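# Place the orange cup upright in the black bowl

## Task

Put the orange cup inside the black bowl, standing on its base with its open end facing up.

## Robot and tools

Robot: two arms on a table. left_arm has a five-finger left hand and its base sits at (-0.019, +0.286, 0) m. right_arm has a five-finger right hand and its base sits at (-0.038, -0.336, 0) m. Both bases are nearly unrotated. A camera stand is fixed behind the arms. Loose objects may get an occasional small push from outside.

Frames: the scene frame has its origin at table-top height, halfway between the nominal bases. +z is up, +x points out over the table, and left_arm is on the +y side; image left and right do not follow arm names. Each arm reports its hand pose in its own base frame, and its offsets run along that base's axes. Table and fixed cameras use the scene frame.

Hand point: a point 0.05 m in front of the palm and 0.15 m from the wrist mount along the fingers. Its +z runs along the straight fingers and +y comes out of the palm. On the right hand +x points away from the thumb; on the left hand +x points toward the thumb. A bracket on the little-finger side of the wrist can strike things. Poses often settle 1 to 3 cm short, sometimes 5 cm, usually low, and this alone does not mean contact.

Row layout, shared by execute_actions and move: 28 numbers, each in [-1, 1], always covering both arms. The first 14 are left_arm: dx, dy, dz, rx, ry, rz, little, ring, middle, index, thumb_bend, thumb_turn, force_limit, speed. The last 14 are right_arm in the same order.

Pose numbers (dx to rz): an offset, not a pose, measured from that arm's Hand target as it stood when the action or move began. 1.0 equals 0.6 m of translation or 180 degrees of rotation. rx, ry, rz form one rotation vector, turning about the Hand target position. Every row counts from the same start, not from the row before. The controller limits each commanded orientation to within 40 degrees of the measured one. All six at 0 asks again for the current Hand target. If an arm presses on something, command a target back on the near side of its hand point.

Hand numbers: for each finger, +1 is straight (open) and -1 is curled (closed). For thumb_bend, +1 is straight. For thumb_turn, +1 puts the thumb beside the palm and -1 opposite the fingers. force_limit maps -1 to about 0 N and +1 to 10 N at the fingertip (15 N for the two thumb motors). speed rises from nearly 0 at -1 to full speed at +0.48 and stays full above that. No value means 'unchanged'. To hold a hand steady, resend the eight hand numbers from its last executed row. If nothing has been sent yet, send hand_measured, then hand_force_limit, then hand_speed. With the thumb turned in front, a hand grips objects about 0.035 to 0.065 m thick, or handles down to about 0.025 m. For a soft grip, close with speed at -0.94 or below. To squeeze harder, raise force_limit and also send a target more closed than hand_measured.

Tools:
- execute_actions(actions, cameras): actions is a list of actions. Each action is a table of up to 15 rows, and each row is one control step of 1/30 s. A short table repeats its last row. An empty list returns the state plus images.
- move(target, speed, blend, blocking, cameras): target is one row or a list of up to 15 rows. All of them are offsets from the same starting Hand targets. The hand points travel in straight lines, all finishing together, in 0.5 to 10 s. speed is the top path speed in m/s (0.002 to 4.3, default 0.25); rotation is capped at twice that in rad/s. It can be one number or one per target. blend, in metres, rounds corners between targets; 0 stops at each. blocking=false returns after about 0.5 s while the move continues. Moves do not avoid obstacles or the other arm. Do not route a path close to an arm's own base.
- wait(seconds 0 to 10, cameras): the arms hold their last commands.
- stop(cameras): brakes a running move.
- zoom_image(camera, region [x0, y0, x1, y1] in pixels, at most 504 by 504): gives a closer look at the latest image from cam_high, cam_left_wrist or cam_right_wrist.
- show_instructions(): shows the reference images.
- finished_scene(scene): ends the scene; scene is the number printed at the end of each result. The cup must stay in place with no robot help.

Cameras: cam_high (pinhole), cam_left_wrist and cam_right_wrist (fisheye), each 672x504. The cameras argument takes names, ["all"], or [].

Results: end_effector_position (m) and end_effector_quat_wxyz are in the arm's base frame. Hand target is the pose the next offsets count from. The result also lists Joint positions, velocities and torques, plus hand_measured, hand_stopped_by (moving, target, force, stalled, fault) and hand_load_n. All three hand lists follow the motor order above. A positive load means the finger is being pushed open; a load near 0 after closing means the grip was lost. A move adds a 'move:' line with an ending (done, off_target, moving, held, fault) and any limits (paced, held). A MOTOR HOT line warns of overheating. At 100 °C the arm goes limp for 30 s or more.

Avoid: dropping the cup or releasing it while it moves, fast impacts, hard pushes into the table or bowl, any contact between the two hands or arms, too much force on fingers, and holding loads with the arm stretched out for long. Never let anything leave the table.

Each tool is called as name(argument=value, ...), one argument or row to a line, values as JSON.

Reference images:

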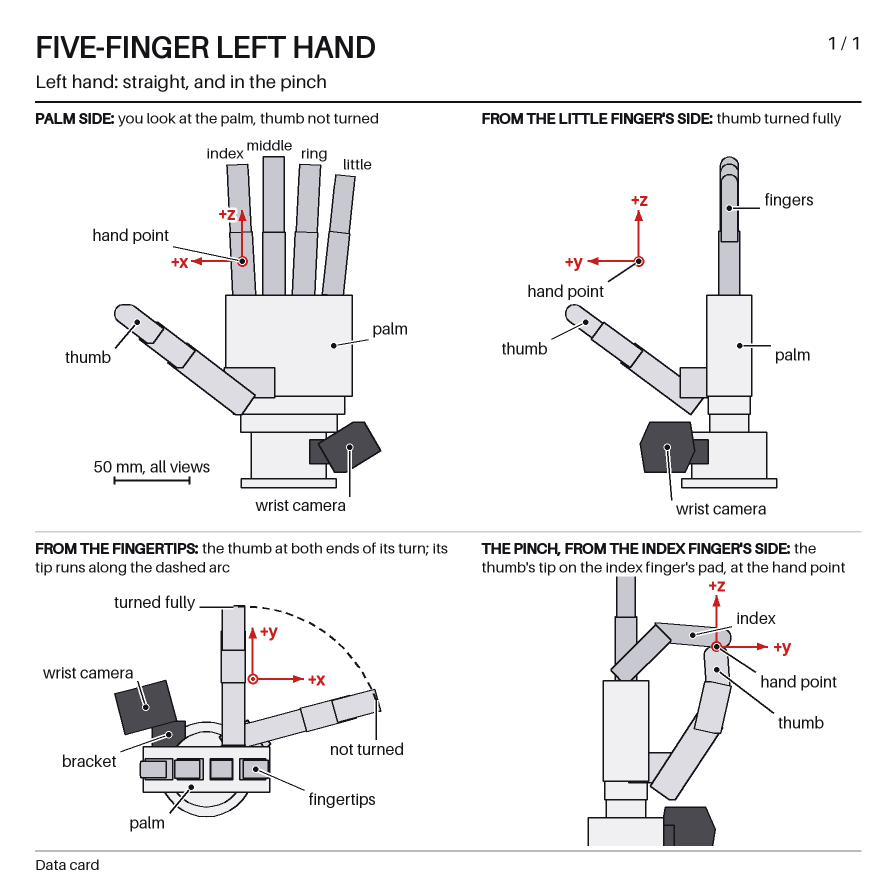

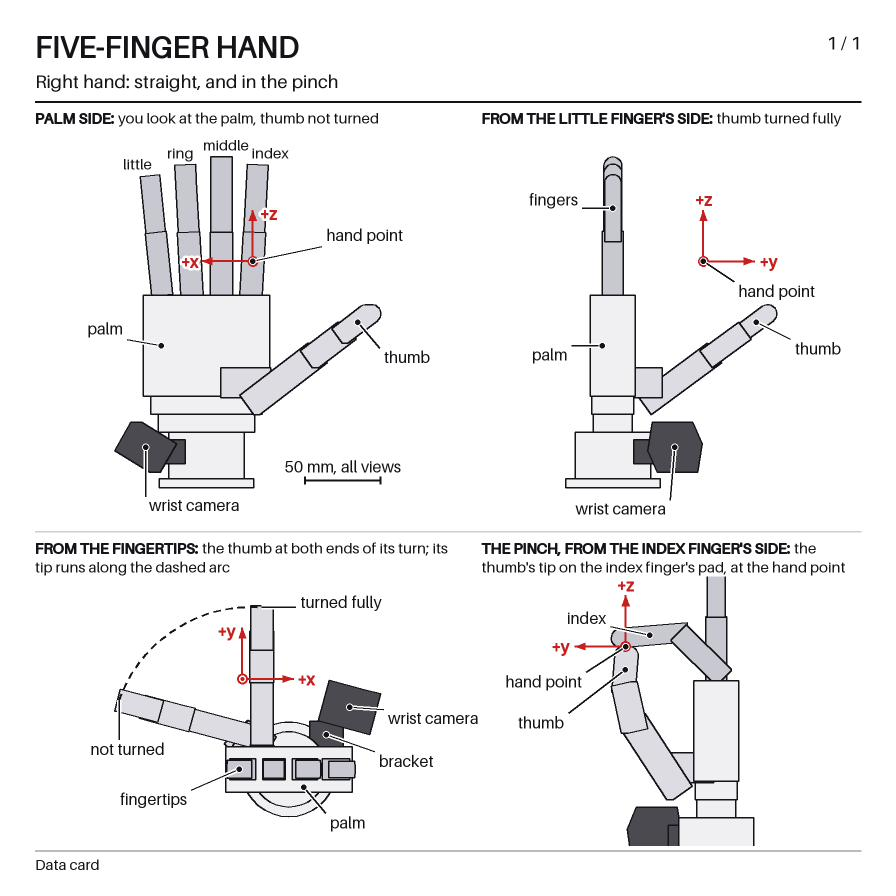

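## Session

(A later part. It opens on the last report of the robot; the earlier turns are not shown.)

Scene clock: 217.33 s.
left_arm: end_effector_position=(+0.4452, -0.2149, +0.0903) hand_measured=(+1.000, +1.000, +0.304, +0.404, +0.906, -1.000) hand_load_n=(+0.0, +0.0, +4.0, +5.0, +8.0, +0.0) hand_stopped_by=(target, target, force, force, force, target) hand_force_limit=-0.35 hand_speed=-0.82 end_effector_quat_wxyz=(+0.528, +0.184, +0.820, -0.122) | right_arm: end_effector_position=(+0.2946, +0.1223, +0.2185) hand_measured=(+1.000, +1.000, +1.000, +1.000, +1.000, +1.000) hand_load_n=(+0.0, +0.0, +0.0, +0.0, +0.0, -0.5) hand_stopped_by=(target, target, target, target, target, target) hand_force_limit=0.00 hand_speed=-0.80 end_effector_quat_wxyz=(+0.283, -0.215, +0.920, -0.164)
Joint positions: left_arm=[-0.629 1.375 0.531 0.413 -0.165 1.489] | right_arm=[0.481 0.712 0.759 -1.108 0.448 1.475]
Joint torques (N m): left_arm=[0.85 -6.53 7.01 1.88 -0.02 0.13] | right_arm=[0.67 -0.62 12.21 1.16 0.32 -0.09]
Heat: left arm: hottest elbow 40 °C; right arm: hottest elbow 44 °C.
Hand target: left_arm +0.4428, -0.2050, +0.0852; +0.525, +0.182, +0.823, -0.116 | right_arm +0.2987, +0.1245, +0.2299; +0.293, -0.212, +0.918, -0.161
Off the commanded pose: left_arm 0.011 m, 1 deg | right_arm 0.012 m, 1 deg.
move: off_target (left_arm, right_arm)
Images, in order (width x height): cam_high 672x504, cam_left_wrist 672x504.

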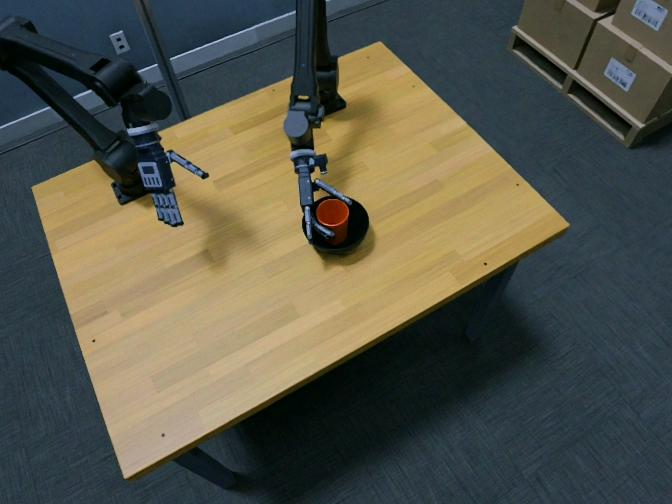

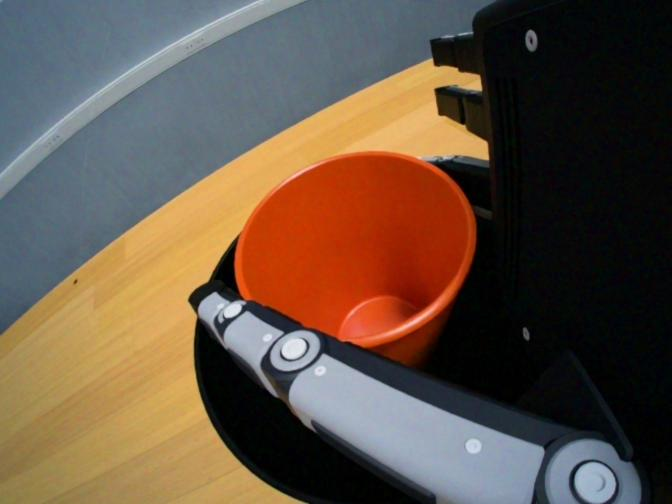

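move(
  target=[
    [0.005, 0.0117, -0.005, 0, 0, 0, 1, 1, -0.5, -0.5, -0.5, -1, -0.35, -0.82, 0, 0, 0, 0, 0, 0, 1, 1, 1, 1, 1, 1, 0, -0.8],
  ],
  speed=0.04,
  cameras=["cam_high"],
)

zoom_image(
  camera="cam_high",
  region=[270, 130, 430, 290],
)

Scene clock: 225.23 s.
left_arm: end_effector_position=(+0.4470, -0.2118, +0.0900) hand_measured=(+1.000, +1.000, +0.304, +0.404, +0.906, -1.000) hand_load_n=(+0.0, +0.0, +4.0, +5.0, +8.0, -0.5) hand_stopped_by=(target, target, force, force, force, target) hand_force_limit=-0.35 hand_speed=-0.82 end_effector_quat_wxyz=(+0.529, +0.186, +0.818, -0.126) | right_arm: end_effector_position=(+0.2946, +0.1223, +0.2185) hand_measured=(+1.000, +1.000, +1.000, +1.000, +1.000, +1.000) hand_load_n=(+0.0, +0.0, +0.0, +0.0, +0.0, +0.0) hand_stopped_by=(target, target, target, target, target, target) hand_force_limit=0.00 hand_speed=-0.80 end_effector_quat_wxyz=(+0.283, -0.215, +0.920, -0.164)
Joint positions: left_arm=[-0.613 1.374 0.525 0.424 -0.142 1.496] | right_arm=[0.481 0.712 0.759 -1.108 0.448 1.475]
Joint torques (N m): left_arm=[1.44 -6.12 6.84 1.95 -0.16 0.17] | right_arm=[0.62 -0.67 12.22 1.17 0.32 -0.09]
Heat: left arm: hottest elbow 39 °C; right arm: hottest elbow 44 °C.
Hand target: left_arm +0.4458, -0.1980, +0.0821; +0.525, +0.182, +0.823, -0.116 | right_arm +0.2987, +0.1245, +0.2299; +0.293, -0.212, +0.918, -0.161
Off the commanded pose: left_arm 0.016 m, 1 deg | right_arm 0.012 m, 1 deg.
move: off_target (left_arm, right_arm)
Images, in order (width x height): cam_high 672x504.

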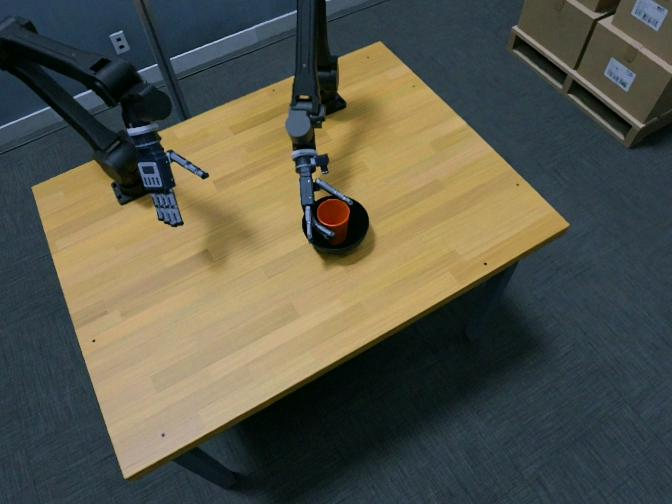

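Scaled by 3.150 from the camera's 672x504 image, which has a finer 960x720 frame.

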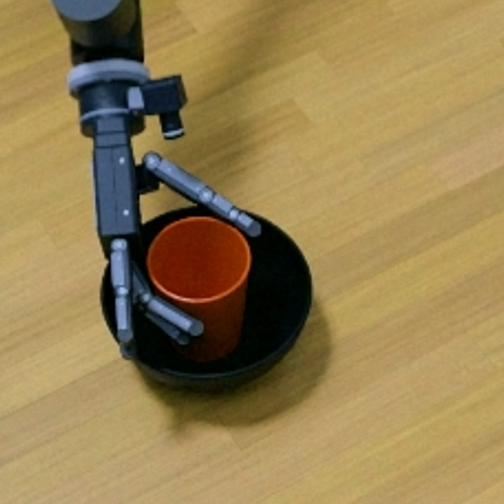

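move(
  target=[
    [0.002, -0.02, 0.0125, 0, 0, 0, 1, 1, -0.5, -0.5, -0.5, -1, -0.35, -0.82, 0, 0, 0, 0, 0, 0, 1, 1, 1, 1, 1, 1, 0, -0.8],
    [0.002, -0.02, 0.0125, 0, 0, 0, 1, 1, 0.78, 0.8, 1, -1, -0.35, -0.78, 0, 0, 0, 0, 0, 0, 1, 1, 1, 1, 1, 1, 0, -0.8],
  ],
  speed=0.04,
  cameras=["cam_high", "cam_left_wrist"],
)

zoom_image(
  camera="cam_high",
  region=[270, 130, 430, 290],
)

Scene clock: 236.87 s.
left_arm: end_effector_position=(+0.4458, -0.2058, +0.0873) hand_measured=(+1.000, +1.000, +0.780, +0.800, +1.000, -1.000) hand_load_n=(+0.0, +0.0, +0.0, +0.0, +0.0, +0.0) hand_stopped_by=(target, target, target, target, target, target) hand_force_limit=-0.35 hand_speed=-0.78 end_effector_quat_wxyz=(+0.525, +0.182, +0.824, -0.114) | right_arm: end_effector_position=(+0.2946, +0.1223, +0.2185) hand_measured=(+1.000, +1.000, +1.000, +1.000, +1.000, +1.000) hand_load_n=(+0.0, +0.0, +0.0, +0.0, +0.0, +0.0) hand_stopped_by=(target, target, target, target, target, target) hand_force_limit=0.00 hand_speed=-0.80 end_effector_quat_wxyz=(+0.283, -0.215, +0.920, -0.164)
Joint positions: left_arm=[-0.613 1.372 0.525 0.404 -0.164 1.497] | right_arm=[0.481 0.712 0.759 -1.108 0.448 1.475]
Joint torques (N m): left_arm=[-0.85 -6.12 9.39 1.58 -0.22 0.05] | right_arm=[0.62 -0.73 12.22 1.14 0.32 -0.09]
Heat: left arm: hottest elbow 38 °C; right arm: hottest elbow 44 °C.
Hand target: left_arm +0.4471, -0.2100, +0.0898; +0.525, +0.182, +0.823, -0.116 | right_arm +0.2987, +0.1245, +0.2299; +0.293, -0.212, +0.918, -0.161
Off the commanded pose: left_arm 0.005 m, 0 deg | right_arm 0.012 m, 1 deg.
move: off_target (right_arm)
Images, in order (width x height): cam_high 672x504, cam_left_wrist 672x504.

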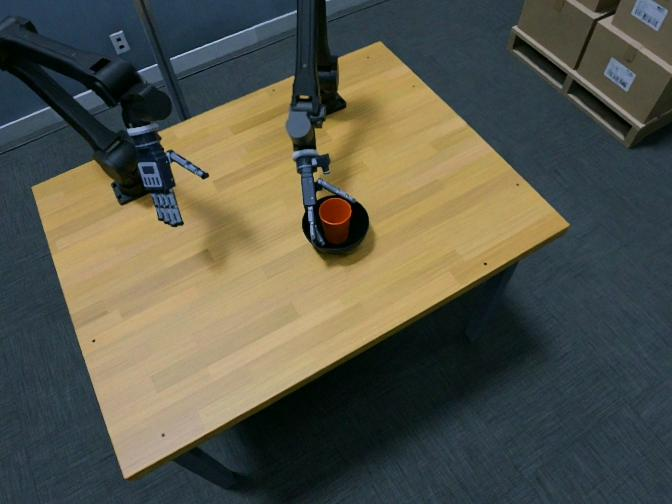

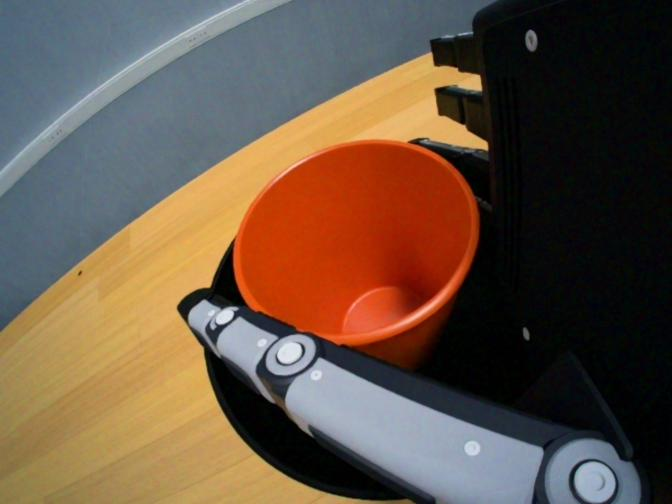

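Scaled by 3.150 from the camera's 672x504 image, which has a finer 960x720 frame.

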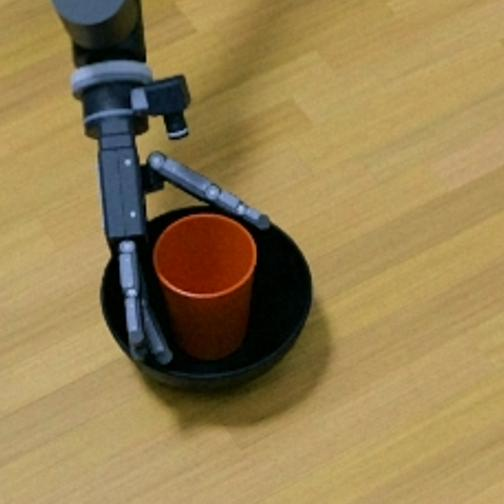

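move(
  target=[
    [0.0195, -0.012, 0.0408, 0, 0, 0, 1, 1, 0.78, 0.8, 1, -1, -0.35, -0.78, 0, 0, 0, 0, 0, 0, 1, 1, 1, 1, 1, 1, 0, -0.8],
  ],
  speed=0.06,
  cameras=["cam_high", "cam_left_wrist"],
)

Scene clock: 244.03 s.
left_arm: end_effector_position=(+0.4413, -0.2027, +0.0865) hand_measured=(+1.000, +1.000, +0.780, +0.800, +1.000, -1.000) hand_load_n=(+0.0, +0.0, +0.0, +0.0, +0.0, +0.0) hand_stopped_by=(target, target, target, target, target, target) hand_force_limit=-0.35 hand_speed=-0.78 end_effector_quat_wxyz=(+0.504, +0.187, +0.836, -0.106) | right_arm: end_effector_position=(+0.2946, +0.1223, +0.2185) hand_measured=(+1.000, +1.000, +1.000, +1.000, +1.000, +1.000) hand_load_n=(+0.0, +0.0, +0.0, +0.0, -0.5, +0.0) hand_stopped_by=(target, target, target, target, target, target) hand_force_limit=0.00 hand_speed=-0.80 end_effector_quat_wxyz=(+0.283, -0.215, +0.920, -0.164)
Joint positions: left_arm=[-0.613 1.348 0.542 0.31 -0.164 1.497] | right_arm=[0.481 0.712 0.759 -1.108 0.448 1.475]
Joint torques (N m): left_arm=[-0.67 -6.83 13.56 1.62 -0.13 0.06] | right_arm=[0.67 -0.62 12.22 1.16 0.32 -0.08]
Heat: left arm: hottest elbow 37 °C; right arm: hottest elbow 44 °C.
Hand target: left_arm +0.4588, -0.2173, +0.1143; +0.525, +0.182, +0.823, -0.116 | right_arm +0.2987, +0.1245, +0.2299; +0.293, -0.212, +0.918, -0.161
Off the commanded pose: left_arm 0.036 m, 3 deg | right_arm 0.012 m, 1 deg.
move: off_target (left_arm, right_arm)
Images, in order (width x height): cam_high 672x504, cam_left_wrist 672x504.

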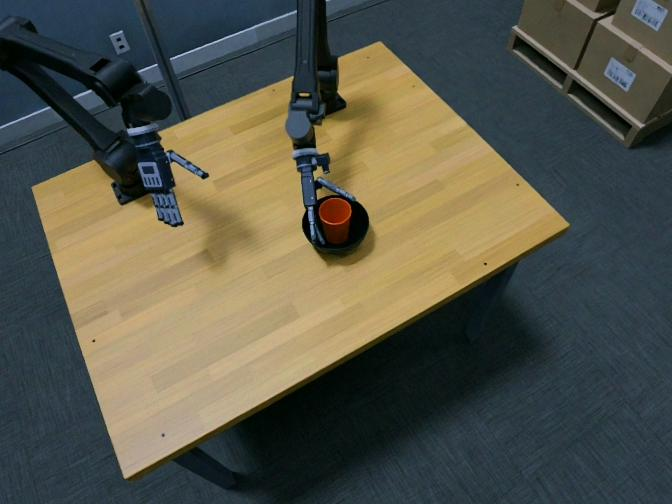

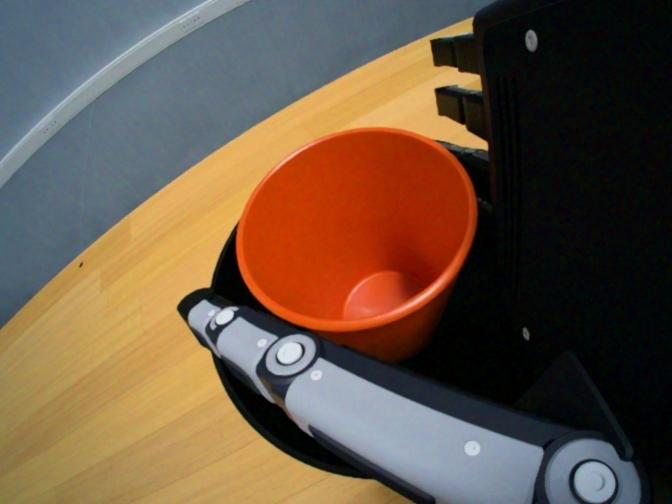

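move(
  target=[
    [0.005, -0.002, 0.0667, 0, 0, 0, 1, 1, 0.78, 0.8, 1, -1, -0.35, -0.78, 0, 0, 0, 0, 0, 0, 1, 1, 1, 1, 1, 1, 0, -0.8],
    [-0.015, 0, 0.2, 0, 0, 0, 1, 1, 0.78, 0.8, 1, -1, -0.35, -0.78, 0, 0, 0, 0, 0, 0, 1, 1, 1, 1, 1, 1, 0, -0.8],
  ],
  speed=[0.06, 0.12],
  blend=[0.01, 0],
  cameras=["cam_high", "cam_left_wrist"],
)

zoom_image(
  camera="cam_high",
  region=[270, 130, 430, 290],
)

Scene clock: 249.77 s.
left_arm: end_effector_position=(+0.4383, -0.2006, +0.1979) hand_measured=(+1.000, +1.000, +0.780, +0.800, +1.000, -1.000) hand_load_n=(+0.0, +0.0, +0.0, +0.0, +0.0, +0.0) hand_stopped_by=(target, target, target, target, target, target) hand_force_limit=-0.35 hand_speed=-0.78 end_effector_quat_wxyz=(+0.503, +0.187, +0.838, -0.101) | right_arm: end_effector_position=(+0.2946, +0.1223, +0.2185) hand_measured=(+1.000, +1.000, +1.000, +1.000, +1.000, +1.000) hand_load_n=(+0.0, +0.0, +0.0, +0.0, +0.0, +0.0) hand_stopped_by=(target, target, target, target, target, target) hand_force_limit=0.00 hand_speed=-0.80 end_effector_quat_wxyz=(+0.283, -0.215, +0.920, -0.164)
Joint positions: left_arm=[-0.617 1.111 0.713 -0.104 -0.174 1.497] | right_arm=[0.481 0.712 0.759 -1.108 0.448 1.475]
Joint torques (N m): left_arm=[-1.55 -5.42 16.81 1.5 -0.28 -0.01] | right_arm=[0.67 -0.56 12.23 1.16 0.32 -0.08]
Heat: left arm: hottest elbow 38 °C; right arm: hottest elbow 44 °C.
Hand target: left_arm +0.4499, -0.2171, +0.2344; +0.525, +0.182, +0.823, -0.116 | right_arm +0.2987, +0.1245, +0.2299; +0.293, -0.212, +0.918, -0.161
Off the commanded pose: left_arm 0.042 m, 4 deg | right_arm 0.012 m, 1 deg.
move: off_target (left_arm, right_arm)
Images, in order (width x height): cam_high 672x504, cam_left_wrist 672x504.

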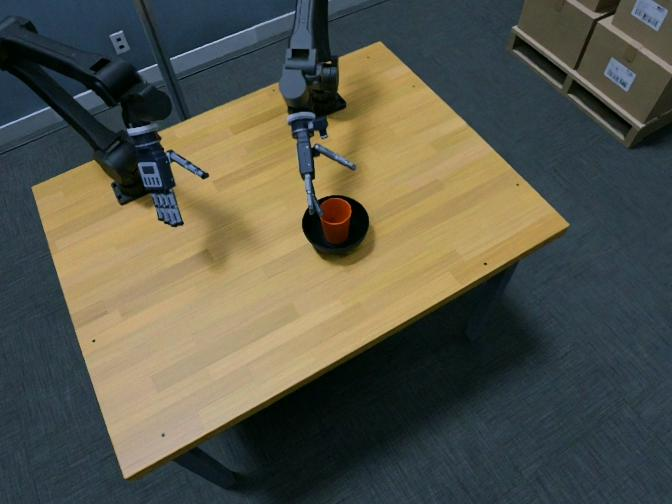

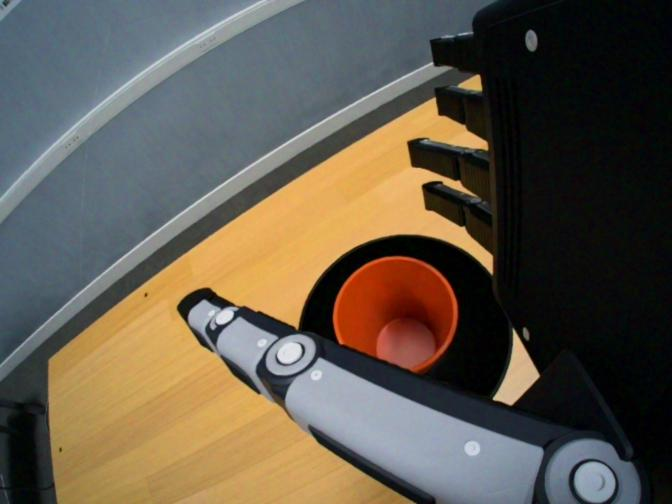

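Scaled by 3.150 from the camera's 672x504 image, which has a finer 960x720 frame.

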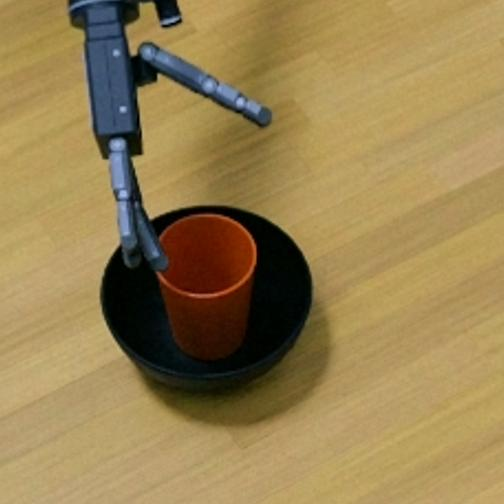

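The cup is standing upright in the bowl and the hand is clear of it.

finished_scene(
  scene=3,
)

The scene is finished: the task was done.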